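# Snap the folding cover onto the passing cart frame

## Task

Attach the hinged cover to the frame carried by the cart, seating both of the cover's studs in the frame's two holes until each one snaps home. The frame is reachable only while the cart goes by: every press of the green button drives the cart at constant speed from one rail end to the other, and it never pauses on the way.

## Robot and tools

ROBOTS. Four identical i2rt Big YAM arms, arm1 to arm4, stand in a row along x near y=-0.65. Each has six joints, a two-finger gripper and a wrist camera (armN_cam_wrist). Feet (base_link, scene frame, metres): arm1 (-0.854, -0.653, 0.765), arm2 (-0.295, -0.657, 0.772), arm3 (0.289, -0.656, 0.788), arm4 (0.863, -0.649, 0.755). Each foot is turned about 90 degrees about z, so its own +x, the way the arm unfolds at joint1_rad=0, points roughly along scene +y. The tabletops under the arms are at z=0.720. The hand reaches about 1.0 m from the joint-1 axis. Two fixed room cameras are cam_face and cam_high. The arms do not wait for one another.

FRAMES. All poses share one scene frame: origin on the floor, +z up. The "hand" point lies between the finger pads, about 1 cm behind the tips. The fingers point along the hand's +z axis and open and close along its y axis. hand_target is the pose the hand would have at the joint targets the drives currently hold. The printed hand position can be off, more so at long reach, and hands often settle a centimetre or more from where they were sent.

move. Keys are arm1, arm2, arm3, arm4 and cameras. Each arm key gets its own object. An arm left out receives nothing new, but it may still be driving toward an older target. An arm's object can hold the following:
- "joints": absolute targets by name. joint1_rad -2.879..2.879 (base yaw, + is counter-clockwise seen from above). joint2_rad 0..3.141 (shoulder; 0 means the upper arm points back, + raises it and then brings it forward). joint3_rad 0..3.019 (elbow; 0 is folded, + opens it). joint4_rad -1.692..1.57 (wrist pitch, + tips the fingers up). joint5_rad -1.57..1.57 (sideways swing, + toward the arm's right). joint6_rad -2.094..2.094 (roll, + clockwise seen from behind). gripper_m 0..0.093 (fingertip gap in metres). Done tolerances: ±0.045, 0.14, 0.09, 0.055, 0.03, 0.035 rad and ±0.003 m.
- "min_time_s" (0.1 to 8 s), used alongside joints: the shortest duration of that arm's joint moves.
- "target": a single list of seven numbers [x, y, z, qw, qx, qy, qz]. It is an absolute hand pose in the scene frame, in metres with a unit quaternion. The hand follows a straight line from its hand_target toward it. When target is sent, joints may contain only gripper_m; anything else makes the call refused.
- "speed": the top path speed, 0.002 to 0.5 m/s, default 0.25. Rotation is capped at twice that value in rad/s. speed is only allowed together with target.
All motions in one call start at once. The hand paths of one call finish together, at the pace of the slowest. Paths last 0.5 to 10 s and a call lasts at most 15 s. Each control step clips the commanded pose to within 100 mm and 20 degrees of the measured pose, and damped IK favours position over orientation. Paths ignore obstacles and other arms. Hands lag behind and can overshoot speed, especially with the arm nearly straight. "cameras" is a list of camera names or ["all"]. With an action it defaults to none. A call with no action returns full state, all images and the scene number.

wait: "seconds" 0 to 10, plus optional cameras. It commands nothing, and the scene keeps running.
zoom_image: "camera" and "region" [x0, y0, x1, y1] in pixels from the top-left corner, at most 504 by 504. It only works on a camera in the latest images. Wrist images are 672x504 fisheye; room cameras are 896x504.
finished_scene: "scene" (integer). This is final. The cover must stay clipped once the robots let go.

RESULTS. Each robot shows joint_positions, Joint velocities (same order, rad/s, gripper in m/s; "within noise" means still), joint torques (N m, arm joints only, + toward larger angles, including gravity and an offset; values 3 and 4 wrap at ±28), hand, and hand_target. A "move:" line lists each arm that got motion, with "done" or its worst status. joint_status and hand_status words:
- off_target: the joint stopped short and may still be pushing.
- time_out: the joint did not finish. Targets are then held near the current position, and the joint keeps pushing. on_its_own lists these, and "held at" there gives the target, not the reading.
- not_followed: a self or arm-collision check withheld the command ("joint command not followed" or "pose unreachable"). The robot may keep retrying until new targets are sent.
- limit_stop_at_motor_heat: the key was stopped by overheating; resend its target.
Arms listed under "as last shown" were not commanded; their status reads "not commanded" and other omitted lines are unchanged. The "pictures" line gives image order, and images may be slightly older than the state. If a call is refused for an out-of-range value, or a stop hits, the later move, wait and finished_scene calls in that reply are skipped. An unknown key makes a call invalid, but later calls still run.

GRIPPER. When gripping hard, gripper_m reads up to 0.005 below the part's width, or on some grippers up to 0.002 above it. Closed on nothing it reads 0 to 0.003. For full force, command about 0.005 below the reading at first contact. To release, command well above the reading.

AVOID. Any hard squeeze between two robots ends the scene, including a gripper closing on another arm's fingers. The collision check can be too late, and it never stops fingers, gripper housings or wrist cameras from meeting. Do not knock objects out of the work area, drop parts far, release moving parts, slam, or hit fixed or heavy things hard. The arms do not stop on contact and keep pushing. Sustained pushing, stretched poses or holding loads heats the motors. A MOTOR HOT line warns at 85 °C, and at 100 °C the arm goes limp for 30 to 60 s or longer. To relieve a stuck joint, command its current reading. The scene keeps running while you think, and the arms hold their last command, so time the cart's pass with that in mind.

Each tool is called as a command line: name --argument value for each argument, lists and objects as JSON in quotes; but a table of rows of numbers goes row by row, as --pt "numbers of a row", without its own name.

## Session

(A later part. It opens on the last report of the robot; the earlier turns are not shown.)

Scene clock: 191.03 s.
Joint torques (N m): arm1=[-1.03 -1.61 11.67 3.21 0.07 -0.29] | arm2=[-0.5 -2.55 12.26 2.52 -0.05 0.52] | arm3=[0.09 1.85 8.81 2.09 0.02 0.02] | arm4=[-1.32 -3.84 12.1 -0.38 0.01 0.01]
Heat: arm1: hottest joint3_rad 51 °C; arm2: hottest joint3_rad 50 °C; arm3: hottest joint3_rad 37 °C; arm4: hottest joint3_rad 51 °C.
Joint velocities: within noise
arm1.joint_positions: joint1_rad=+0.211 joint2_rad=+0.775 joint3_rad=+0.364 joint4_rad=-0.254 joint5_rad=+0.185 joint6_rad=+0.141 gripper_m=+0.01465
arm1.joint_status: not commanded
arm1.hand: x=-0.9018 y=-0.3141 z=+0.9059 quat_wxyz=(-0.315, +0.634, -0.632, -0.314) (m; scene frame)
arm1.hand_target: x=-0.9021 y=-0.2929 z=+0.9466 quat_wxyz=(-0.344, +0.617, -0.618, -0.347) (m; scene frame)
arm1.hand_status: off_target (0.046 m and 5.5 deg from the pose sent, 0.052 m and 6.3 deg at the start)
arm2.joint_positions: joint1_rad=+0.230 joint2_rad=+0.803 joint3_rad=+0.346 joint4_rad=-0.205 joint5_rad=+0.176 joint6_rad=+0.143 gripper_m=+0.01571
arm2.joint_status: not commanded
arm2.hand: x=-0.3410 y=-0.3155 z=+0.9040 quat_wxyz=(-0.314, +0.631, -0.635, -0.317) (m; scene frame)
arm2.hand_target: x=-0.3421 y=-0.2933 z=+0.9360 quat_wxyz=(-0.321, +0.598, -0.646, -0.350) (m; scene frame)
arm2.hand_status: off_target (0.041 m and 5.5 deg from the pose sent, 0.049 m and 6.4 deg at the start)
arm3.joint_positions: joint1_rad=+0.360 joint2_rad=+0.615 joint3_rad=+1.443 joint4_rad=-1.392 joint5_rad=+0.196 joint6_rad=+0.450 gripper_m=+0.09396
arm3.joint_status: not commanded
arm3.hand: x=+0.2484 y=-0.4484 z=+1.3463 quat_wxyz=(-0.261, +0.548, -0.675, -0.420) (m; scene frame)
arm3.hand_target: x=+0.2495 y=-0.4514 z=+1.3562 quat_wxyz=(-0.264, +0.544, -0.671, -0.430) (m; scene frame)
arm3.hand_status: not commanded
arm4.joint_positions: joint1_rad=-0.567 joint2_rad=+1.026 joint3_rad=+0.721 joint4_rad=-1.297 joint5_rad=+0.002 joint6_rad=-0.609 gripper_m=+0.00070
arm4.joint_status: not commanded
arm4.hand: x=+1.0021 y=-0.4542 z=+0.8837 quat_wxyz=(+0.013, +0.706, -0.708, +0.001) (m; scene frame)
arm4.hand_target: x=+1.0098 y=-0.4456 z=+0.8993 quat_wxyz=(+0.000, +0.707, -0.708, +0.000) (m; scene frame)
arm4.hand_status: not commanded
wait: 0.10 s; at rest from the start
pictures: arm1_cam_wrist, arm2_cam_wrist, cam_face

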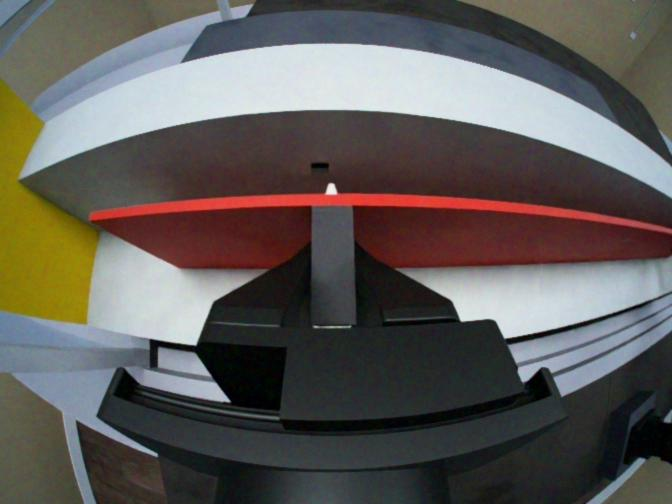

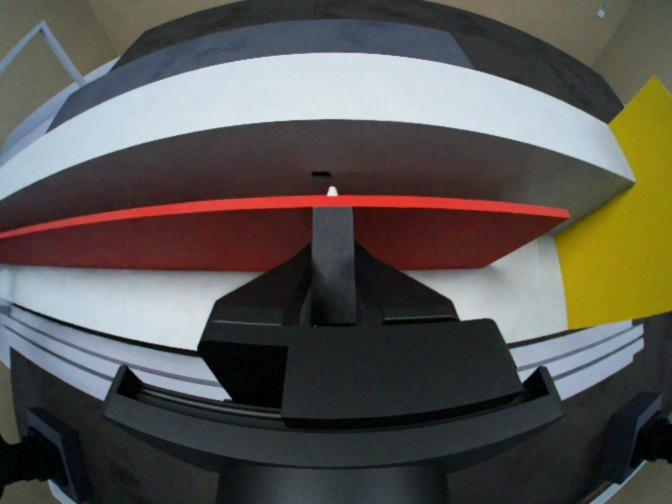

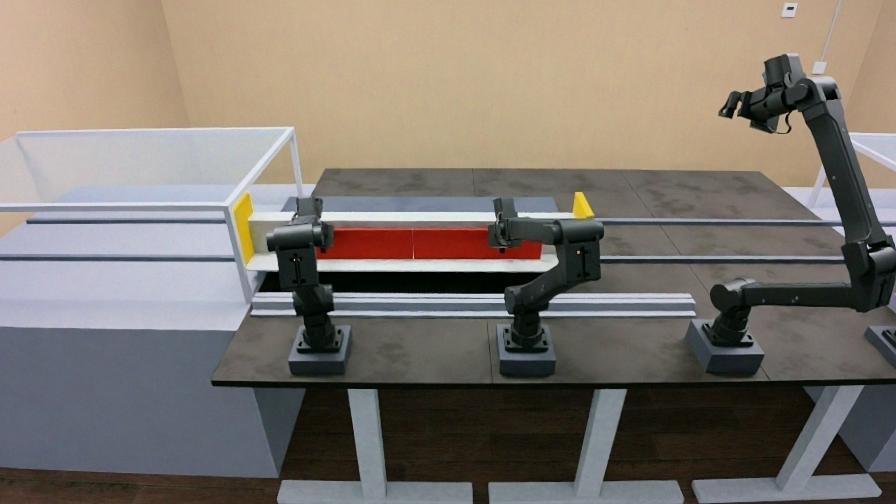

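move --arm1 '{"target": [-0.8850, -0.270, 0.9475, -0.3413, 0.6194, -0.6158, -0.3473], "speed": 0.0105}' --arm2 '{"target": [-0.3250, -0.270, 0.9370, -0.3196, 0.5993, -0.6441, -0.3513], "speed": 0.0105}' --cameras '["arm1_cam_wrist", "arm2_cam_wrist"]'

Scene clock: 196.13 s.
Joint torques (N m): arm1=[-0.79 -0.15 12.97 3.11 -0.27 -0.29] | arm2=[-0.44 -1.32 13.2 2.92 -0.25 0.46] | arm3=[0.09 1.9 8.79 2.07 0.01 0.03] | arm4=[-1.44 -4.13 12.14 -0.43 -0.04 0.04]
Heat: arm1: hottest joint3_rad 51 °C; arm2: hottest joint3_rad 50 °C; arm3: hottest joint3_rad 37 °C; arm4: hottest joint3_rad 51 °C.
move: arm1 off_target; arm2 off_target
Joint velocities: within noise
arm1.joint_positions: joint1_rad=+0.120 joint2_rad=+0.812 joint3_rad=+0.371 joint4_rad=-0.217 joint5_rad=+0.113 joint6_rad=+0.087 gripper_m=+0.01465
arm1.joint_status: not commanded
arm1.hand: x=-0.8845 y=-0.3034 z=+0.9042 quat_wxyz=(-0.314, +0.634, -0.633, -0.314) (m; scene frame)
arm1.hand_target: x=-0.8842 y=-0.2759 z=+0.9481 quat_wxyz=(-0.343, +0.619, -0.617, -0.345) (m; scene frame)
arm1.hand_status: off_target (0.055 m and 5.5 deg from the pose sent, 0.063 m and 5.5 deg at the start)
arm2.joint_positions: joint1_rad=+0.141 joint2_rad=+0.826 joint3_rad=+0.357 joint4_rad=-0.187 joint5_rad=+0.103 joint6_rad=+0.091 gripper_m=+0.01571
arm2.joint_status: not commanded
arm2.hand: x=-0.3240 y=-0.3068 z=+0.9047 quat_wxyz=(-0.312, +0.631, -0.635, -0.318) (m; scene frame)
arm2.hand_target: x=-0.3248 y=-0.2767 z=+0.9414 quat_wxyz=(-0.323, +0.599, -0.642, -0.353) (m; scene frame)
arm2.hand_status: off_target (0.049 m and 5.5 deg from the pose sent, 0.058 m and 5.5 deg at the start)
arm3, arm4: as last shown
pictures: arm1_cam_wrist, arm2_cam_wrist

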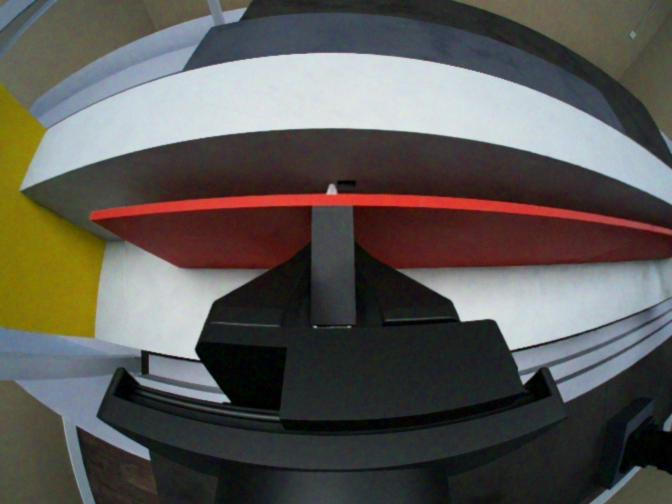

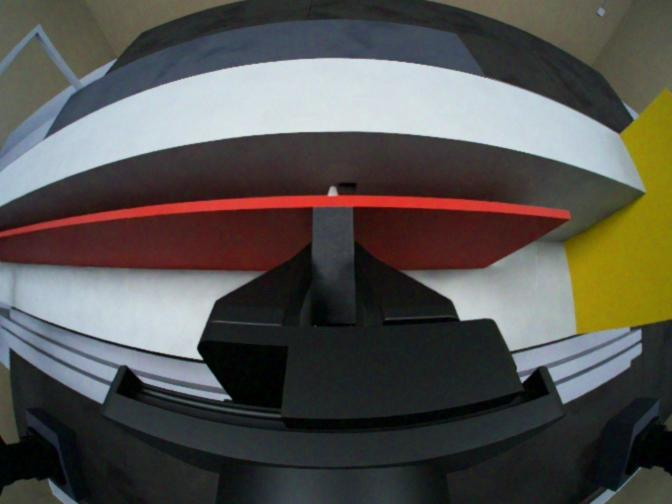

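zoom_image --camera "arm1_cam_wrist" --region '[260, 140, 400, 230]'

zoom_image --camera "arm2_cam_wrist" --region '[260, 140, 400, 230]'

move --arm1 '{"target": [-0.8505, -0.271, 0.9490, -0.3413, 0.6194, -0.6158, -0.3473], "speed": 0.0190}' --arm2 '{"target": [-0.2905, -0.271, 0.9375, -0.3196, 0.5993, -0.6441, -0.3513], "speed": 0.0190}'

move --arm1 '{"target": [-0.8261, -0.255, 0.9490, -0.3413, 0.6194, -0.6158, -0.3473], "speed": 0.0080}' --arm2 '{"target": [-0.2661, -0.255, 0.9375, -0.3196, 0.5993, -0.6441, -0.3513], "speed": 0.0080}' --cameras '["arm1_cam_wrist", "arm2_cam_wrist"]'

Scaled by 3.600 from the camera's 672x504 image, which has a finer 960x720 frame.

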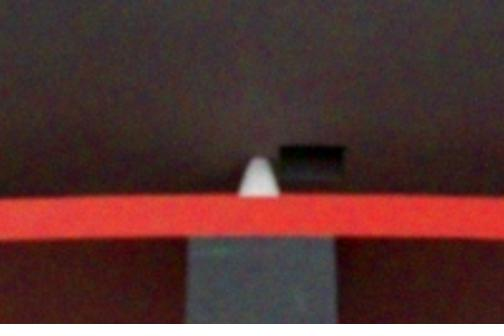

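Scaled by 3.600 from the camera's 672x504 image, which has a finer 960x720 frame.

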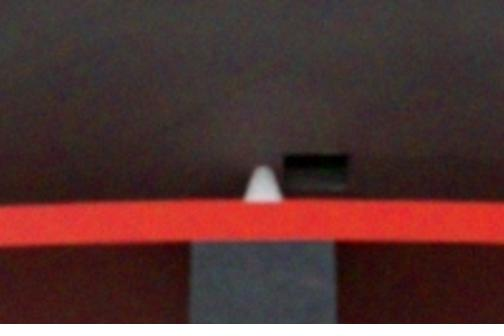

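Scene clock: 201.43 s.
Joint torques (N m): arm1=[-1.08 -0.44 12.96 2.93 -0.4 -0.21] | arm2=[-0.32 -0.5 13.01 3.03 -0.45 0.51] | arm3=[0.21 1.85 8.8 2.11 0.02 0.03] | arm4=[-1.49 -3.9 11.93 -0.43 -0.03 0.03]
Heat: arm1: hottest joint3_rad 53 °C; arm2: hottest joint3_rad 49 °C; arm3: hottest joint3_rad 37 °C; arm4: hottest joint3_rad 52 °C.
move: arm1 off_target; arm2 off_target
Joint velocities: within noise
arm1.joint_positions: joint1_rad=-0.028 joint2_rad=+0.804 joint3_rad=+0.371 joint4_rad=-0.219 joint5_rad=-0.017 joint6_rad=-0.003 gripper_m=+0.01472
arm1.joint_status: not commanded
arm1.hand: x=-0.8549 y=-0.3021 z=+0.9058 quat_wxyz=(-0.311, +0.635, -0.631, -0.319) (m; scene frame)
arm1.hand_target: x=-0.8508 y=-0.2759 z=+0.9498 quat_wxyz=(-0.342, +0.621, -0.614, -0.347) (m; scene frame)
arm1.hand_status: off_target (0.053 m and 5.4 deg from the pose sent, 0.065 m and 5.5 deg at the start)
arm2.joint_positions: joint1_rad=-0.001 joint2_rad=+0.821 joint3_rad=+0.357 joint4_rad=-0.190 joint5_rad=-0.017 joint6_rad=+0.007 gripper_m=+0.01571
arm2.joint_status: not commanded
arm2.hand: x=-0.2946 y=-0.3058 z=+0.9051 quat_wxyz=(-0.308, +0.632, -0.635, -0.319) (m; scene frame)
arm2.hand_target: x=-0.2919 y=-0.2769 z=+0.9389 quat_wxyz=(-0.318, +0.601, -0.643, -0.352) (m; scene frame)
arm2.hand_status: off_target (0.048 m and 5.5 deg from the pose sent, 0.059 m and 5.5 deg at the start)
arm3, arm4: as last shown
pictures: none

Scene clock: 206.17 s.
Joint torques (N m): arm1=[0.62 2.49 14.52 3.77 -0.86 0.02] | arm2=[0.62 2.37 14.69 3.67 -0.62 0.7] | arm3=[0.21 1.9 8.81 2.09 0.02 0.02] | arm4=[-1.14 -3.84 12.1 -0.4 -0.02 0.03]
Heat: arm1: hottest joint3_rad 54 °C; arm2: hottest joint3_rad 50 °C; arm3: hottest joint3_rad 37 °C; arm4: hottest joint3_rad 52 °C.
move: arm1 off_target; arm2 off_target
Joint velocities: within noise
arm1.joint_positions: joint1_rad=-0.148 joint2_rad=+0.817 joint3_rad=+0.376 joint4_rad=-0.220 joint5_rad=-0.091 joint6_rad=-0.074 gripper_m=+0.01472
arm1.joint_status: not commanded
arm1.hand: x=-0.8254 y=-0.3022 z=+0.9043 quat_wxyz=(-0.315, +0.632, -0.636, -0.311) (m; scene frame)
arm1.hand_target: x=-0.8257 y=-0.2653 z=+0.9538 quat_wxyz=(-0.344, +0.618, -0.615, -0.349) (m; scene frame)
arm1.hand_status: off_target (0.065 m and 5.8 deg from the pose sent, 0.070 m and 5.4 deg at the start)
arm2.joint_positions: joint1_rad=-0.123 joint2_rad=+0.832 joint3_rad=+0.361 joint4_rad=-0.191 joint5_rad=-0.094 joint6_rad=-0.064 gripper_m=+0.01571
arm2.joint_status: not commanded
arm2.hand: x=-0.2652 y=-0.3060 z=+0.9042 quat_wxyz=(-0.313, +0.628, -0.640, -0.313) (m; scene frame)
arm2.hand_target: x=-0.2646 y=-0.2661 z=+0.9408 quat_wxyz=(-0.320, +0.598, -0.645, -0.351) (m; scene frame)
arm2.hand_status: off_target (0.061 m and 5.6 deg from the pose sent, 0.067 m and 5.5 deg at the start)
arm3, arm4: as last shown
pictures: arm1_cam_wrist, arm2_cam_wrist

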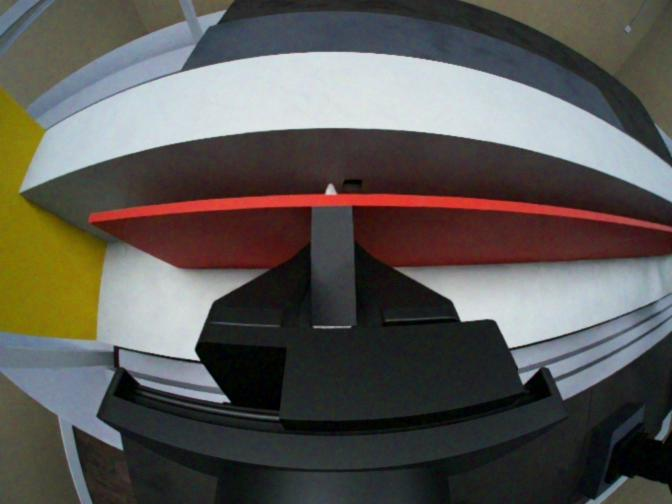

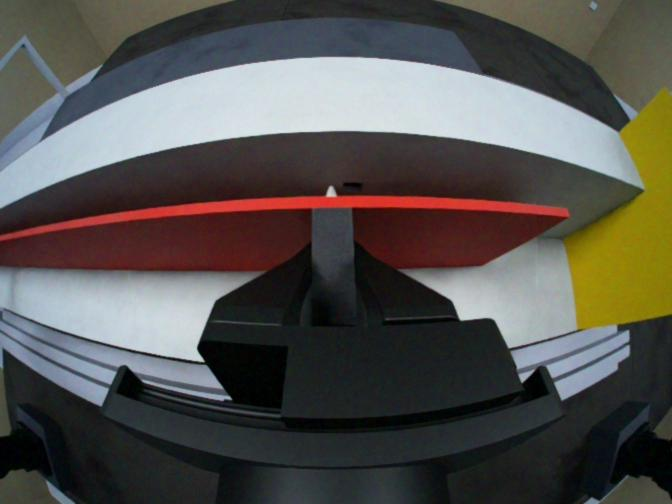

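zoom_image --camera "arm1_cam_wrist" --region '[290, 150, 390, 220]'

zoom_image --camera "arm2_cam_wrist" --region '[290, 150, 390, 220]'

move --arm1 '{"target": [-0.7725, -0.281, 0.9490, -0.3413, 0.6194, -0.6158, -0.3473], "speed": 0.0210}' --arm2 '{"target": [-0.2125, -0.281, 0.9375, -0.3196, 0.5993, -0.6441, -0.3513], "speed": 0.0210}' --cameras '["arm1_cam_wrist", "arm2_cam_wrist"]'

Scaled by 5.040 from the camera's 672x504 image, which has a finer 960x720 frame.

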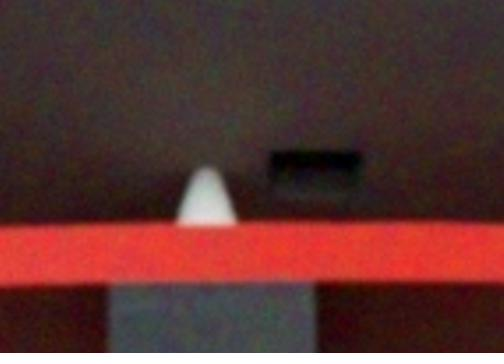

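Scaled by 5.040 from the camera's 672x504 image, which has a finer 960x720 frame.

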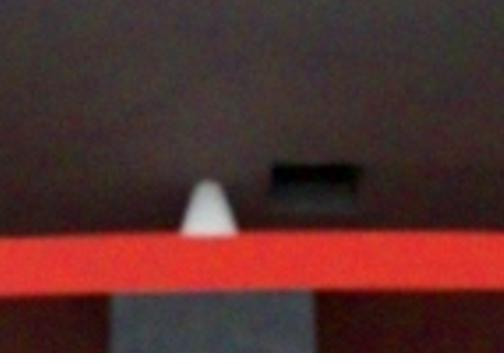

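Scene clock: 211.83 s.
Joint torques (N m): arm1=[-0.67 -1.38 13.15 1.92 -0.58 0.09] | arm2=[-1.08 -3.31 12.36 2.37 -0.45 0.65] | arm3=[0.21 1.85 8.81 2.1 0.01 0.02] | arm4=[-1.96 -4.01 11.92 -0.46 -0.02 0.02]
Heat: arm1: hottest joint3_rad 55 °C; arm2: hottest joint3_rad 51 °C; arm3: hottest joint3_rad 37 °C; arm4: hottest joint3_rad 52 °C.
move: arm1 off_target; arm2 off_target
Joint velocities: within noise
arm1.joint_positions: joint1_rad=-0.351 joint2_rad=+0.844 joint3_rad=+0.382 joint4_rad=-0.216 joint5_rad=-0.297 joint6_rad=-0.206 gripper_m=+0.01477
arm1.joint_status: not commanded
arm1.hand: x=-0.7893 y=-0.3063 z=+0.9037 quat_wxyz=(-0.306, +0.638, -0.625, -0.329) (m; scene frame)
arm1.hand_target: x=-0.7770 y=-0.2839 z=+0.9470 quat_wxyz=(-0.337, +0.622, -0.615, -0.348) (m; scene frame)
arm1.hand_status: off_target (0.055 m and 5.2 deg from the pose sent, 0.072 m and 5.8 deg at the start)
arm2.joint_positions: joint1_rad=-0.317 joint2_rad=+0.878 joint3_rad=+0.380 joint4_rad=-0.190 joint5_rad=-0.290 joint6_rad=-0.193 gripper_m=+0.01580
arm2.joint_status: not commanded
arm2.hand: x=-0.2291 y=-0.3066 z=+0.9030 quat_wxyz=(-0.300, +0.636, -0.631, -0.327) (m; scene frame)
arm2.hand_target: x=-0.2164 y=-0.2839 z=+0.9357 quat_wxyz=(-0.315, +0.603, -0.643, -0.352) (m; scene frame)
arm2.hand_status: off_target (0.046 m and 5.7 deg from the pose sent, 0.067 m and 5.6 deg at the start)
arm3, arm4: as last shown
pictures: arm1_cam_wrist, arm2_cam_wrist

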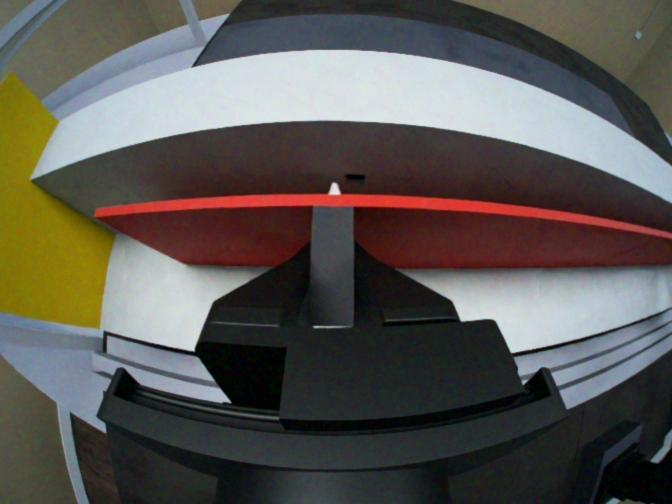

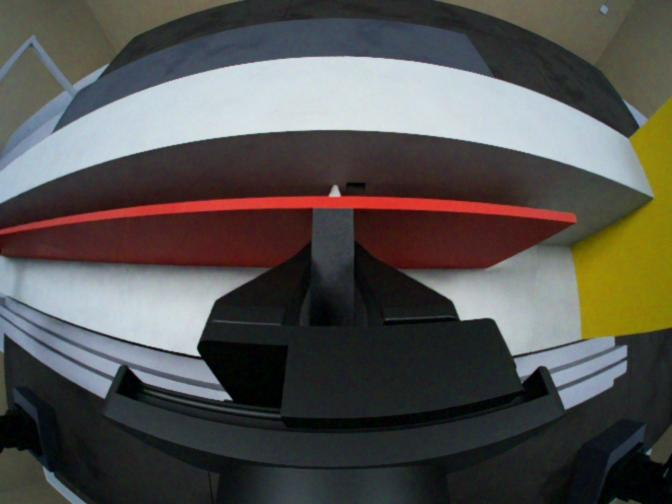

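move --arm1 '{"target": [-0.7535, -0.279, 0.9495, -0.3413, 0.6194, -0.6158, -0.3473], "speed": 0.0200}' --arm2 '{"target": [-0.1935, -0.281, 0.9390, -0.3196, 0.5993, -0.6441, -0.3513], "speed": 0.0200}'

move --arm1 '{"target": [-0.7208, -0.260, 0.9495, -0.3413, 0.6194, -0.6158, -0.3473], "speed": 0.0090}' --arm2 '{"target": [-0.1608, -0.262, 0.9390, -0.3196, 0.5993, -0.6441, -0.3513], "speed": 0.0090}' --cameras '["arm1_cam_wrist", "arm2_cam_wrist"]'

Scene clock: 217.53 s.
Joint torques (N m): arm1=[-1.49 -2.08 13.37 2.07 -0.67 0.18] | arm2=[-0.62 -4.48 12.66 2.13 -0.51 0.69] | arm3=[0.21 1.79 8.79 2.07 0.02 0.02] | arm4=[-1.79 -4.48 12.05 -0.5 -0.04 0.03]
Heat: arm1: hottest joint3_rad 56 °C; arm2: hottest joint3_rad 52 °C; arm3: hottest joint3_rad 37 °C; arm4: hottest joint3_rad 52 °C.
move: arm1 off_target; arm2 off_target
Joint velocities: within noise
arm1.joint_positions: joint1_rad=-0.432 joint2_rad=+0.875 joint3_rad=+0.397 joint4_rad=-0.216 joint5_rad=-0.353 joint6_rad=-0.258 gripper_m=+0.01477
arm1.joint_status: not commanded
arm1.hand: x=-0.7687 y=-0.3065 z=+0.9036 quat_wxyz=(-0.308, +0.637, -0.627, -0.327) (m; scene frame)
arm1.hand_target: x=-0.7544 y=-0.2831 z=+0.9497 quat_wxyz=(-0.342, +0.619, -0.616, -0.347) (m; scene frame)
arm1.hand_status: off_target (0.056 m and 5.0 deg from the pose sent, 0.064 m and 5.2 deg at the start)
arm2.joint_positions: joint1_rad=-0.397 joint2_rad=+0.909 joint3_rad=+0.395 joint4_rad=-0.188 joint5_rad=-0.347 joint6_rad=-0.243 gripper_m=+0.01580
arm2.joint_status: not commanded
arm2.hand: x=-0.2088 y=-0.3065 z=+0.9030 quat_wxyz=(-0.302, +0.634, -0.633, -0.326) (m; scene frame)
arm2.hand_target: x=-0.1944 y=-0.2843 z=+0.9392 quat_wxyz=(-0.319, +0.600, -0.643, -0.352) (m; scene frame)
arm2.hand_status: off_target (0.047 m and 5.5 deg from the pose sent, 0.057 m and 5.7 deg at the start)
arm3, arm4: as last shown
pictures: none

Scene clock: 222.60 s.
Joint torques (N m): arm1=[0.21 0.09 14.34 2.99 -0.63 0.34] | arm2=[0.38 -2.08 14.43 2.67 -0.47 0.83] | arm3=[0.15 1.9 8.79 2.09 0.02 0.02] | arm4=[-1.85 -3.14 12.07 -0.44 -0.01 0.08]
Heat: arm1: hottest joint3_rad 56 °C; arm2: hottest joint3_rad 53 °C; arm3: hottest joint3_rad 37 °C; arm4: hottest joint3_rad 52 °C.
move: arm1 off_target; arm2 off_target
Joint velocities: within noise
arm1.joint_positions: joint1_rad=-0.535 joint2_rad=+0.950 joint3_rad=+0.442 joint4_rad=-0.216 joint5_rad=-0.424 joint6_rad=-0.325 gripper_m=+0.01477
arm1.joint_status: not commanded
arm1.hand: x=-0.7376 y=-0.3012 z=+0.9043 quat_wxyz=(-0.308, +0.635, -0.630, -0.324) (m; scene frame)
arm1.hand_target: x=-0.7207 y=-0.2680 z=+0.9516 quat_wxyz=(-0.343, +0.617, -0.617, -0.347) (m; scene frame)
arm1.hand_status: off_target (0.063 m and 5.3 deg from the pose sent, 0.081 m and 5.0 deg at the start)
arm2.joint_positions: joint1_rad=-0.505 joint2_rad=+0.964 joint3_rad=+0.429 joint4_rad=-0.188 joint5_rad=-0.417 joint6_rad=-0.309 gripper_m=+0.01580
arm2.joint_status: not commanded
arm2.hand: x=-0.1776 y=-0.3050 z=+0.9044 quat_wxyz=(-0.306, +0.629, -0.636, -0.325) (m; scene frame)
arm2.hand_target: x=-0.1607 y=-0.2704 z=+0.9446 quat_wxyz=(-0.324, +0.598, -0.643, -0.353) (m; scene frame)
arm2.hand_status: off_target (0.058 m and 5.0 deg from the pose sent, 0.075 m and 5.5 deg at the start)
arm3, arm4: as last shown
pictures: arm1_cam_wrist, arm2_cam_wrist

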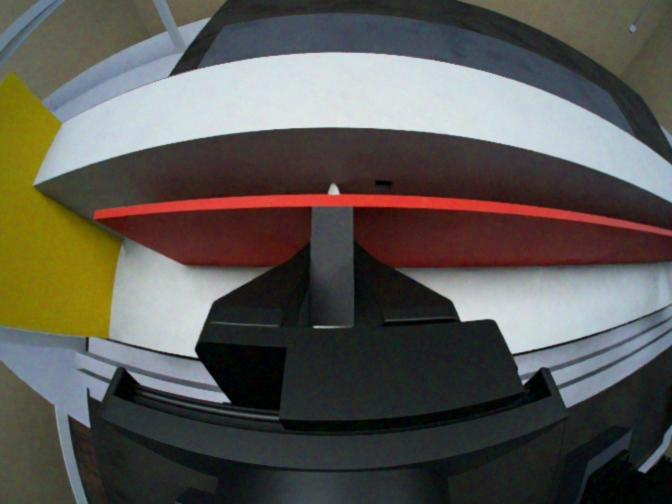

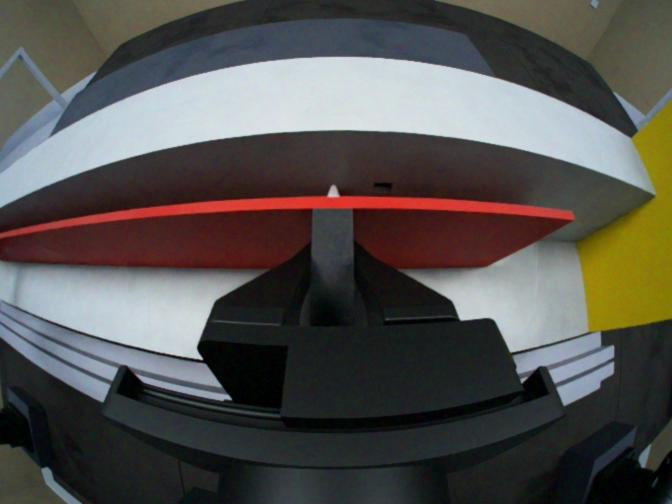

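zoom_image --camera "arm1_cam_wrist" --region '[300, 150, 400, 220]'

zoom_image --camera "arm2_cam_wrist" --region '[300, 150, 400, 220]'

move --arm1 '{"target": [-0.6605, -0.279, 0.9500, -0.3413, 0.6194, -0.6158, -0.3473], "speed": 0.0280}' --arm2 '{"target": [-0.1008, -0.281, 0.9400, -0.3196, 0.5993, -0.6441, -0.3513], "speed": 0.0280}'

move --arm1 '{"target": [-0.6132, -0.260, 0.9495, -0.3413, 0.6194, -0.6158, -0.3473], "speed": 0.0112}' --arm2 '{"target": [-0.0535, -0.262, 0.9390, -0.3196, 0.5993, -0.6441, -0.3513], "speed": 0.0112}' --cameras '["arm1_cam_wrist", "arm2_cam_wrist"]'

Scaled by 5.040 from the camera's 672x504 image, which has a finer 960x720 frame.

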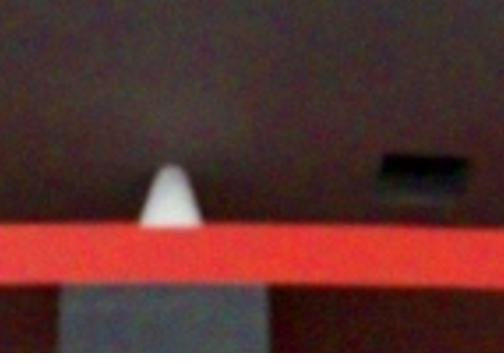

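Scaled by 5.040 from the camera's 672x504 image, which has a finer 960x720 frame.

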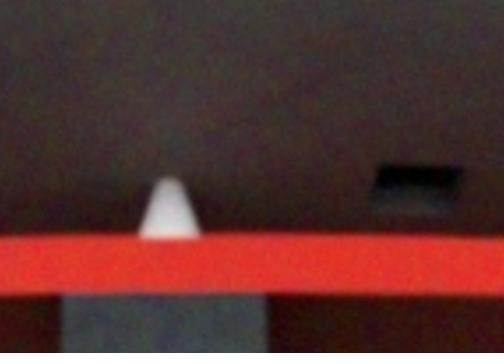

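Scene clock: 228.57 s.
Joint torques (N m): arm1=[-1.03 -4.07 13.34 1.47 -0.92 0.2] | arm2=[-0.85 -5.07 13.33 1.28 -0.56 0.76] | arm3=[0.15 1.85 8.8 2.07 0.01 0.03] | arm4=[-0.97 -4.13 12.04 -0.49 0.01 0]
Heat: arm1: hottest joint3_rad 56 °C; arm2: hottest joint3_rad 54 °C; arm3: hottest joint3_rad 37 °C; arm4: hottest joint3_rad 52 °C.
move: arm1 off_target; arm2 off_target
Joint velocities: within noise
arm1.joint_positions: joint1_rad=-0.710 joint2_rad=+1.061 joint3_rad=+0.509 joint4_rad=-0.227 joint5_rad=-0.580 joint6_rad=-0.454 gripper_m=+0.01477
arm1.joint_status: not commanded
arm1.hand: x=-0.6881 y=-0.3015 z=+0.9063 quat_wxyz=(-0.307, +0.634, -0.624, -0.338) (m; scene frame)
arm1.hand_target: x=-0.6659 y=-0.2812 z=+0.9497 quat_wxyz=(-0.340, +0.621, -0.614, -0.349) (m; scene frame)
arm1.hand_status: off_target (0.056 m and 4.5 deg from the pose sent, 0.092 m and 5.3 deg at the start)
arm2.joint_positions: joint1_rad=-0.678 joint2_rad=+1.080 joint3_rad=+0.498 joint4_rad=-0.204 joint5_rad=-0.571 joint6_rad=-0.447 gripper_m=+0.01580
arm2.joint_status: not commanded
arm2.hand: x=-0.1284 y=-0.3054 z=+0.9035 quat_wxyz=(-0.302, +0.633, -0.629, -0.335) (m; scene frame)
arm2.hand_target: x=-0.1054 y=-0.2836 z=+0.9376 quat_wxyz=(-0.315, +0.602, -0.643, -0.352) (m; scene frame)
arm2.hand_status: off_target (0.052 m and 5.0 deg from the pose sent, 0.088 m and 5.0 deg at the start)
arm3, arm4: as last shown
pictures: none

Scene clock: 234.17 s.
Joint torques (N m): arm1=[-0.38 -2.2 15.53 2.32 -0.2 0.52] | arm2=[-0.03 -4.01 15.45 2.17 -0.14 0.94] | arm3=[0.15 1.96 8.8 2.07 0.01 0.02] | arm4=[-2.02 -3.14 12.12 -0.31 -0.01 0.03]
Heat: arm1: hottest joint3_rad 57 °C; arm2: hottest joint3_rad 55 °C; arm3: hottest joint3_rad 37 °C; arm4: hottest joint3_rad 52 °C.
move: arm1 off_target; arm2 off_target
Joint velocities: within noise
arm1.joint_positions: joint1_rad=-0.808 joint2_rad=+1.154 joint3_rad=+0.578 joint4_rad=-0.251 joint5_rad=-0.657 joint6_rad=-0.542 gripper_m=+0.01477
arm1.joint_status: not commanded
arm1.hand: x=-0.6504 y=-0.3001 z=+0.9067 quat_wxyz=(-0.306, +0.635, -0.622, -0.341) (m; scene frame)
arm1.hand_target: x=-0.6150 y=-0.2691 z=+0.9526 quat_wxyz=(-0.344, +0.617, -0.617, -0.348) (m; scene frame)
arm1.hand_status: off_target (0.069 m and 4.5 deg from the pose sent, 0.096 m and 4.5 deg at the start)
arm2.joint_positions: joint1_rad=-0.775 joint2_rad=+1.169 joint3_rad=+0.565 joint4_rad=-0.228 joint5_rad=-0.643 joint6_rad=-0.529 gripper_m=+0.01580
arm2.joint_status: not commanded
arm2.hand: x=-0.0911 y=-0.3043 z=+0.9040 quat_wxyz=(-0.302, +0.632, -0.629, -0.338) (m; scene frame)
arm2.hand_target: x=-0.0562 y=-0.2709 z=+0.9415 quat_wxyz=(-0.321, +0.599, -0.643, -0.353) (m; scene frame)
arm2.hand_status: off_target (0.067 m and 4.8 deg from the pose sent, 0.094 m and 5.0 deg at the start)
arm3.joint_positions: joint1_rad=+0.360 joint2_rad=+0.615 joint3_rad=+1.443 joint4_rad=-1.392 joint5_rad=+0.196 joint6_rad=+0.450 gripper_m=+0.09396
arm3.joint_status: not commanded
arm3.hand: x=+0.2484 y=-0.4484 z=+1.3463 quat_wxyz=(-0.261, +0.548, -0.675, -0.420) (m; scene frame)
arm3.hand_target: x=+0.2495 y=-0.4514 z=+1.3562 quat_wxyz=(-0.264, +0.544, -0.671, -0.430) (m; scene frame)
arm3.hand_status: not commanded
arm4.joint_positions: joint1_rad=-0.567 joint2_rad=+1.026 joint3_rad=+0.721 joint4_rad=-1.297 joint5_rad=+0.002 joint6_rad=-0.609 gripper_m=+0.00070
arm4.joint_status: not commanded
arm4.hand: x=+1.0021 y=-0.4542 z=+0.8837 quat_wxyz=(+0.013, +0.706, -0.708, +0.001) (m; scene frame)
arm4.hand_target: x=+1.0098 y=-0.4456 z=+0.8993 quat_wxyz=(+0.000, +0.707, -0.708, +0.000) (m; scene frame)
arm4.hand_status: not commanded
pictures: arm1_cam_wrist, arm2_cam_wrist

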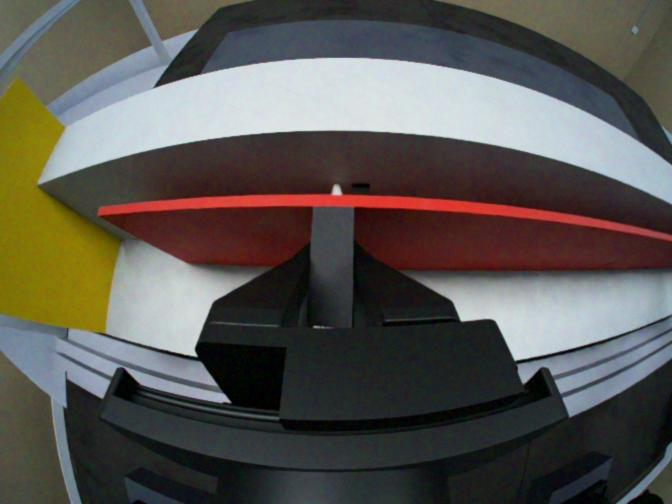

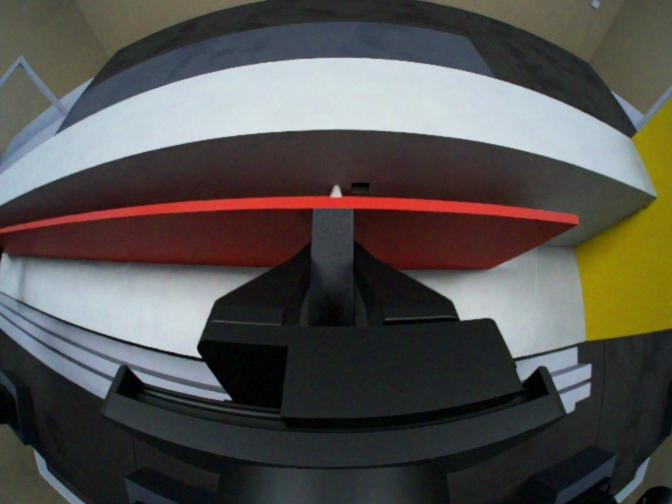

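move --arm1 '{"target": [-0.5540, -0.286, 0.9455, -0.3413, 0.6194, -0.6158, -0.3473], "speed": 0.0300}' --arm2 '{"target": [0.0057, -0.286, 0.9395, -0.3196, 0.5993, -0.6441, -0.3513], "speed": 0.0300}' --cameras '["arm1_cam_wrist", "arm2_cam_wrist"]'

move --arm1 '{"target": [-0.5270, -0.258, 0.9450, -0.3413, 0.6194, -0.6158, -0.3473], "speed": 0.0080}' --arm2 '{"target": [0.0327, -0.258, 0.9385, -0.3196, 0.5993, -0.6441, -0.3513], "speed": 0.0080}' --cameras '["arm1_cam_wrist", "arm2_cam_wrist"]'

Scene clock: 240.33 s.
Joint torques (N m): arm1=[-2.55 -7.12 13.37 1.24 -0.93 0.27] | arm2=[-2.2 -9.99 13.37 1.06 -0.62 0.78] | arm3=[0.21 1.9 8.8 2.09 0.01 0.03] | arm4=[-1.67 -3.6 11.97 -0.61 -0.02 0]
Heat: arm1: hottest joint3_rad 57 °C; arm2: hottest joint3_rad 56 °C; arm3: hottest joint3_rad 37 °C; arm4: hottest joint3_rad 52 °C.
move: arm1 off_target; arm2 off_target
Joint velocities: within noise
arm1.joint_positions: joint1_rad=-0.923 joint2_rad=+1.292 joint3_rad=+0.693 joint4_rad=-0.305 joint5_rad=-0.751 joint6_rad=-0.667 gripper_m=+0.01477
arm1.joint_status: not commanded
arm1.hand: x=-0.5964 y=-0.2984 z=+0.9062 quat_wxyz=(-0.306, +0.639, -0.614, -0.348) (m; scene frame)
arm1.hand_target: x=-0.5597 y=-0.2871 z=+0.9457 quat_wxyz=(-0.341, +0.622, -0.613, -0.348) (m; scene frame)
arm1.hand_status: off_target (0.059 m and 4.7 deg from the pose sent, 0.105 m and 4.5 deg at the start)
arm2.joint_positions: joint1_rad=-0.882 joint2_rad=+1.312 joint3_rad=+0.691 joint4_rad=-0.290 joint5_rad=-0.732 joint6_rad=-0.652 gripper_m=+0.01580
arm2.joint_status: not commanded
arm2.hand: x=-0.0373 y=-0.2989 z=+0.9041 quat_wxyz=(-0.298, +0.637, -0.622, -0.345) (m; scene frame)
arm2.hand_target: x=+0.0003 y=-0.2870 z=+0.9397 quat_wxyz=(-0.320, +0.603, -0.640, -0.352) (m; scene frame)
arm2.hand_status: off_target (0.057 m and 5.7 deg from the pose sent, 0.105 m and 4.8 deg at the start)
arm3, arm4: as last shown
pictures: arm1_cam_wrist, arm2_cam_wrist

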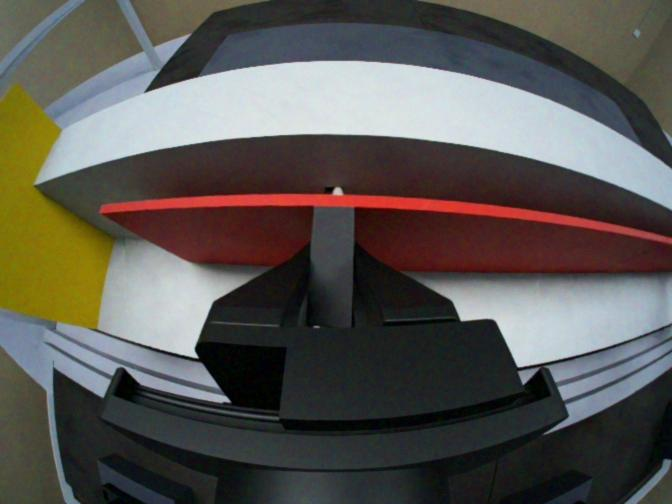

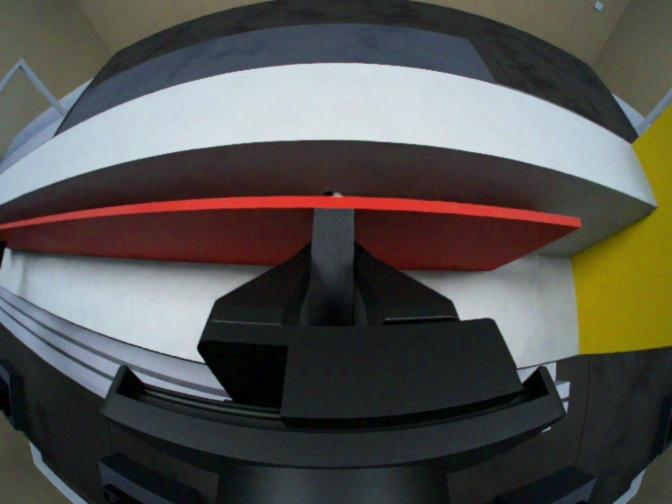

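Scene clock: 246.37 s.
Joint torques (N m): arm1=[-0.15 -7.41 13.9 1.85 -0.76 0.61] | arm2=[0.73 -10.11 14.54 1.58 -0.37 0.98] | arm3=[0.21 1.85 8.79 2.07 0.02 0.03] | arm4=[-1.61 -4.01 11.92 -0.7 0.01 0.05]
Heat: arm1: hottest joint3_rad 57 °C; arm2: hottest joint3_rad 57 °C; arm3: hottest joint3_rad 37 °C; arm4: hottest joint3_rad 52 °C.
move: arm1 off_target; arm2 off_target
Joint velocities: within noise
arm1.joint_positions: joint1_rad=-0.950 joint2_rad=+1.381 joint3_rad=+0.776 joint4_rad=-0.306 joint5_rad=-0.746 joint6_rad=-0.684 gripper_m=+0.01477
arm1.joint_status: not commanded
arm1.hand: x=-0.5608 y=-0.2870 z=+0.9049 quat_wxyz=(-0.310, +0.635, -0.620, -0.340) (m; scene frame)
arm1.hand_target: x=-0.5279 y=-0.2648 z=+0.9457 quat_wxyz=(-0.342, +0.617, -0.618, -0.346) (m; scene frame)
arm1.hand_status: off_target (0.060 m and 4.1 deg from the pose sent, 0.089 m and 4.7 deg at the start)
arm2.joint_positions: joint1_rad=-0.919 joint2_rad=+1.390 joint3_rad=+0.768 joint4_rad=-0.291 joint5_rad=-0.732 joint6_rad=-0.664 gripper_m=+0.01580
arm2.joint_status: not commanded
arm2.hand: x=-0.0010 y=-0.2910 z=+0.9045 quat_wxyz=(-0.305, +0.629, -0.630, -0.337) (m; scene frame)
arm2.hand_target: x=+0.0318 y=-0.2650 z=+0.9394 quat_wxyz=(-0.322, +0.598, -0.645, -0.351) (m; scene frame)
arm2.hand_status: off_target (0.058 m and 4.4 deg from the pose sent, 0.088 m and 5.7 deg at the start)
arm3, arm4: as last shown
pictures: arm1_cam_wrist, arm2_cam_wrist

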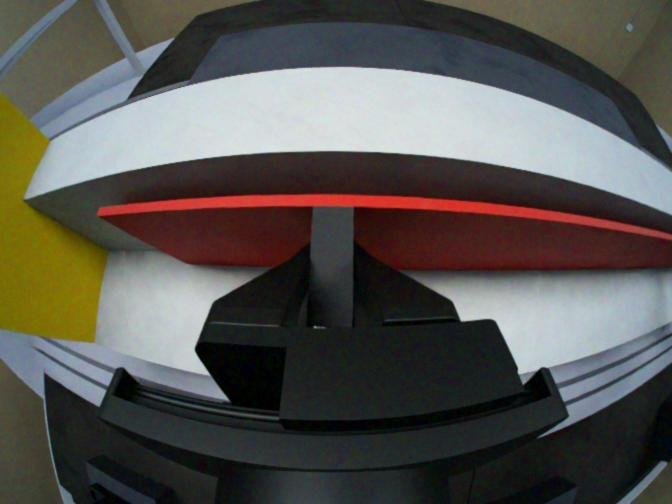

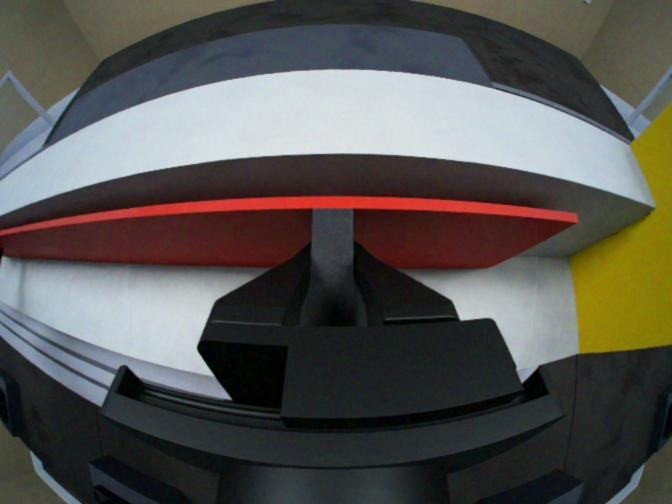

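move --arm1 '{"target": [-0.4870, -0.241, 0.9440, -0.3413, 0.6194, -0.6158, -0.3473], "speed": 0.0220}' --arm2 '{"target": [0.0727, -0.241, 0.9375, -0.3196, 0.5993, -0.6441, -0.3513], "speed": 0.0220}'

move --arm1 '{"target": [-0.4555, -0.226, 0.9430, -0.3413, 0.6194, -0.6158, -0.3473], "speed": 0.0150}' --arm2 '{"target": [0.1042, -0.226, 0.9365, -0.3196, 0.5993, -0.6441, -0.3513], "speed": 0.0150}' --cameras '["arm1_cam_wrist", "arm2_cam_wrist"]'

Scene clock: 252.53 s.
Joint torques (N m): arm1=[2.49 -6.53 15.5 2.35 -1.14 0.75] | arm2=[2.73 -8.88 15.95 1.98 -0.65 1.13] | arm3=[0.09 1.85 8.8 2.09 0.01 0.02] | arm4=[-1.32 -3.96 11.84 -0.43 0 0.02]
Heat: arm1: hottest joint3_rad 57 °C; arm2: hottest joint3_rad 58 °C; arm3: hottest joint3_rad 37 °C; arm4: hottest joint3_rad 53 °C.
move: arm1 off_target; arm2 off_target
Joint velocities: within noise
arm1.joint_positions: joint1_rad=-0.998 joint2_rad=+1.458 joint3_rad=+0.865 joint4_rad=-0.346 joint5_rad=-0.757 joint6_rad=-0.726 gripper_m=+0.01477
arm1.joint_status: not commanded
arm1.hand: x=-0.5222 y=-0.2851 z=+0.9057 quat_wxyz=(-0.312, +0.632, -0.626, -0.333) (m; scene frame)
arm1.hand_target: x=-0.4928 y=-0.2477 z=+0.9454 quat_wxyz=(-0.341, +0.620, -0.615, -0.349) (m; scene frame)
arm1.hand_status: off_target (0.068 m and 4.2 deg from the pose sent, 0.095 m and 4.1 deg at the start)
arm2.joint_positions: joint1_rad=-0.968 joint2_rad=+1.467 joint3_rad=+0.860 joint4_rad=-0.339 joint5_rad=-0.744 joint6_rad=-0.710 gripper_m=+0.01580
arm2.joint_status: not commanded
arm2.hand: x=+0.0379 y=-0.2895 z=+0.9055 quat_wxyz=(-0.306, +0.627, -0.635, -0.331) (m; scene frame)
arm2.hand_target: x=+0.0667 y=-0.2476 z=+0.9392 quat_wxyz=(-0.320, +0.602, -0.641, -0.353) (m; scene frame)
arm2.hand_status: off_target (0.068 m and 4.4 deg from the pose sent, 0.095 m and 4.4 deg at the start)
arm3, arm4: as last shown
pictures: none

Scene clock: 255.97 s.
Joint torques (N m): arm1=[3.49 -5.6 17.28 3.06 -0.81 0.95] | arm2=[3.66 -7.94 17.69 2.66 -0.41 1.29] | arm3=[0.26 1.85 8.81 2.1 0.02 0.02] | arm4=[-1.61 -3.6 12.15 -0.47 -0.04 0.01]
Heat: arm1: hottest joint3_rad 58 °C; arm2: hottest joint3_rad 59 °C; arm3: hottest joint3_rad 37 °C; arm4: hottest joint3_rad 53 °C.
move: arm1 off_target; arm2 off_target
Joint velocities: within noise
arm1.joint_positions: joint1_rad=-1.026 joint2_rad=+1.509 joint3_rad=+0.927 joint4_rad=-0.389 joint5_rad=-0.774 joint6_rad=-0.762 gripper_m=+0.01477
arm1.joint_status: not commanded
arm1.hand: x=-0.5004 y=-0.2844 z=+0.9053 quat_wxyz=(-0.309, +0.633, -0.627, -0.333) (m; scene frame)
arm1.hand_target: x=-0.4649 y=-0.2359 z=+0.9448 quat_wxyz=(-0.341, +0.621, -0.614, -0.348) (m; scene frame)
arm1.hand_status: off_target (0.083 m and 4.5 deg from the pose sent, 0.097 m and 4.2 deg at the start)
arm2.joint_positions: joint1_rad=-0.995 joint2_rad=+1.516 joint3_rad=+0.921 joint4_rad=-0.382 joint5_rad=-0.761 joint6_rad=-0.742 gripper_m=+0.01585
arm2.joint_status: not commanded
arm2.hand: x=+0.0596 y=-0.2888 z=+0.9056 quat_wxyz=(-0.302, +0.627, -0.637, -0.332) (m; scene frame)
arm2.hand_target: x=+0.0941 y=-0.2359 z=+0.9390 quat_wxyz=(-0.320, +0.602, -0.641, -0.352) (m; scene frame)
arm2.hand_status: off_target (0.083 m and 4.4 deg from the pose sent, 0.097 m and 4.4 deg at the start)
arm3, arm4: as last shown
pictures: arm1_cam_wrist, arm2_cam_wrist

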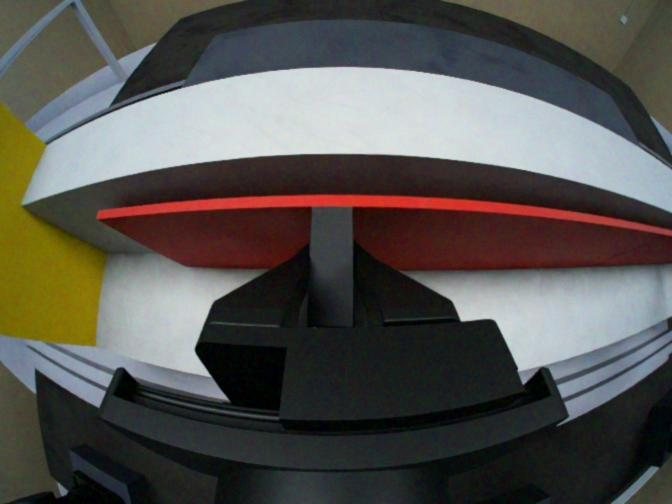

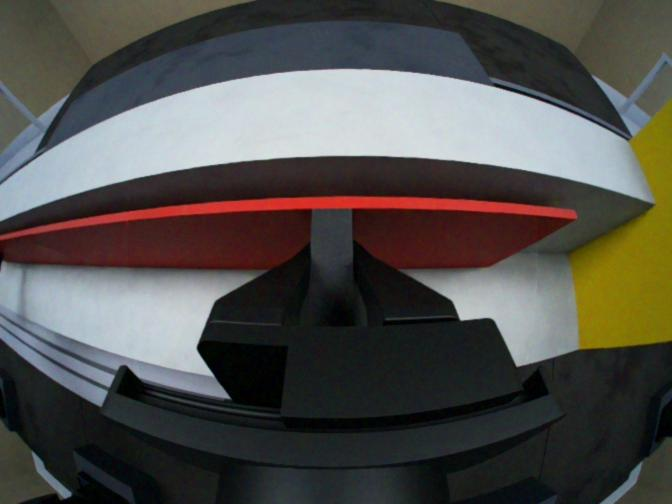

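move --arm1 '{"target": [-0.4150, -0.210, 0.9420, -0.3413, 0.6194, -0.6158, -0.3473], "speed": 0.0350}' --arm2 '{"target": [0.1447, -0.210, 0.9355, -0.3196, 0.5993, -0.6441, -0.3513], "speed": 0.0350}'

move --arm1 '{"target": [-0.3940, -0.198, 0.9410, -0.3413, 0.6194, -0.6158, -0.3473], "speed": 0.0100}' --arm2 '{"target": [0.1657, -0.198, 0.9345, -0.3196, 0.5993, -0.6441, -0.3513], "speed": 0.0100}' --cameras '["arm1_cam_wrist", "arm2_cam_wrist", "cam_face"]'

Scene clock: 259.53 s.
Joint torques (N m): arm1=[4.07 -4.42 19.49 3.69 -0.09 1.16] | arm2=[4.37 -7.47 19.62 3.32 -0.18 1.37] | arm3=[0.21 1.85 8.79 2.07 0.01 0.03] | arm4=[-1.73 -4.13 11.95 -0.54 0.01 0.02]
Heat: arm1: hottest joint3_rad 60 °C; arm2: hottest joint3_rad 61 °C; arm3: hottest joint3_rad 38 °C; arm4: hottest joint3_rad 53 °C.
move: arm1 off_target; arm2 off_target
Joint velocities: within noise
arm1.joint_positions: joint1_rad=-1.056 joint2_rad=+1.570 joint3_rad=+1.000 joint4_rad=-0.443 joint5_rad=-0.818 joint6_rad=-0.805 gripper_m=+0.01504
arm1.joint_status: not commanded
arm1.hand: x=-0.4782 y=-0.2826 z=+0.9060 quat_wxyz=(-0.303, +0.634, -0.622, -0.346) (m; scene frame)
arm1.hand_target: x=-0.4327 y=-0.2248 z=+0.9462 quat_wxyz=(-0.341, +0.621, -0.611, -0.353) (m; scene frame)
arm1.hand_status: off_target (0.103 m and 4.7 deg from the pose sent, 0.119 m and 4.5 deg at the start; pose on its path clipped on 20 of 64 steps)
arm2.joint_positions: joint1_rad=-1.025 joint2_rad=+1.571 joint3_rad=+0.993 joint4_rad=-0.441 joint5_rad=-0.787 joint6_rad=-0.779 gripper_m=+0.01619
arm2.joint_status: not commanded
arm2.hand: x=+0.0820 y=-0.2885 z=+0.9059 quat_wxyz=(-0.294, +0.626, -0.638, -0.338) (m; scene frame)
arm2.hand_target: x=+0.1268 y=-0.2273 z=+0.9383 quat_wxyz=(-0.320, +0.603, -0.640, -0.354) (m; scene frame)
arm2.hand_status: off_target (0.105 m and 4.6 deg from the pose sent, 0.120 m and 4.4 deg at the start; pose on its path clipped on 22 of 64 steps)
arm3, arm4: as last shown
pictures: none

Scene clock: 264.97 s.
Joint torques (N m): arm1=[5.42 -6.48 19.02 3.49 0.32 1.21] | arm2=[5.54 -8.88 19.33 3.15 -0.07 1.43] | arm3=[0.15 1.85 8.8 2.07 0.02 0.02] | arm4=[-2.14 -3.84 12.14 -0.54 -0.03 0.03]
Heat: arm1: hottest joint3_rad 62 °C; arm2: hottest joint3_rad 64 °C; arm3: hottest joint3_rad 38 °C; arm4: hottest joint3_rad 53 °C.
move: arm1 off_target; arm2 off_target
Joint velocities: within noise
arm1.joint_positions: joint1_rad=-1.073 joint2_rad=+1.645 joint3_rad=+1.092 joint4_rad=-0.455 joint5_rad=-0.823 joint6_rad=-0.807 gripper_m=+0.01504
arm1.joint_status: not commanded
arm1.hand: x=-0.4444 y=-0.2725 z=+0.9064 quat_wxyz=(-0.308, +0.629, -0.624, -0.345) (m; scene frame)
arm1.hand_target: x=-0.4080 y=-0.2101 z=+0.9441 quat_wxyz=(-0.342, +0.620, -0.613, -0.351) (m; scene frame)
arm1.hand_status: off_target (0.096 m and 4.1 deg from the pose sent, 0.124 m and 4.7 deg at the start)
arm2.joint_positions: joint1_rad=-1.040 joint2_rad=+1.648 joint3_rad=+1.090 joint4_rad=-0.458 joint5_rad=-0.793 joint6_rad=-0.787 gripper_m=+0.01619
arm2.joint_status: not commanded
arm2.hand: x=+0.1158 y=-0.2771 z=+0.9069 quat_wxyz=(-0.300, +0.624, -0.638, -0.337) (m; scene frame)
arm2.hand_target: x=+0.1503 y=-0.2098 z=+0.9389 quat_wxyz=(-0.321, +0.603, -0.638, -0.355) (m; scene frame)
arm2.hand_status: off_target (0.097 m and 4.1 deg from the pose sent, 0.127 m and 4.6 deg at the start)
arm3, arm4: as last shown
pictures: arm1_cam_wrist, arm2_cam_wrist, cam_face

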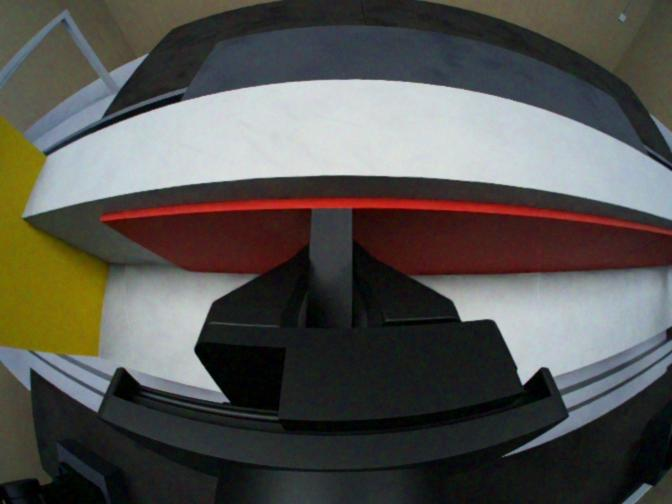

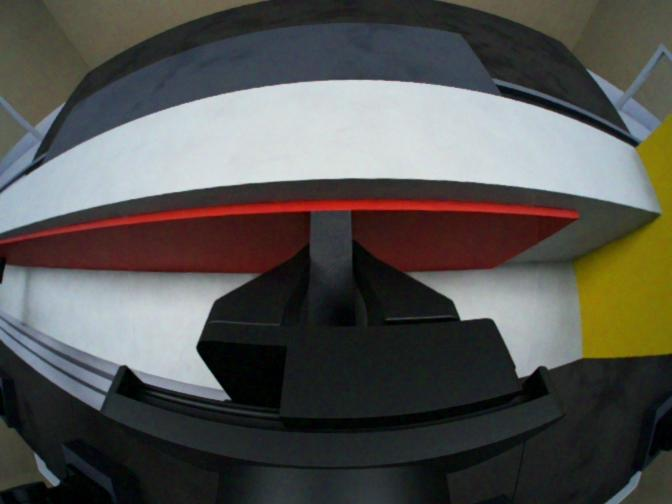

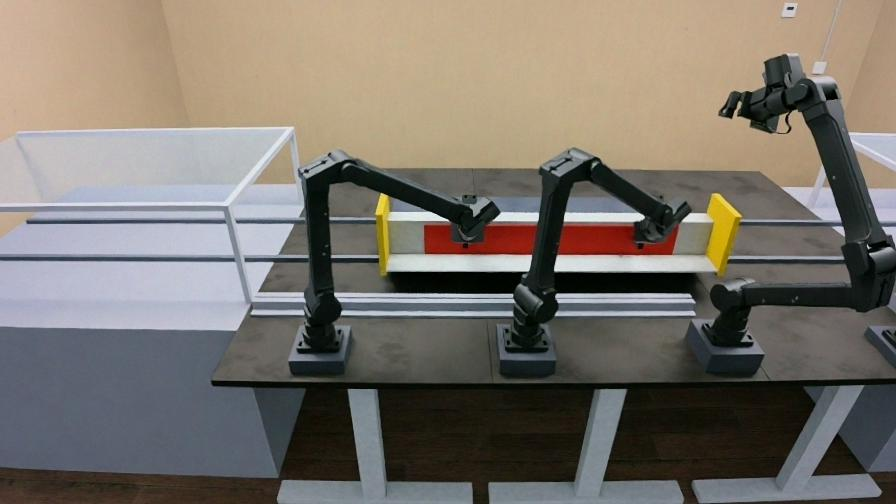

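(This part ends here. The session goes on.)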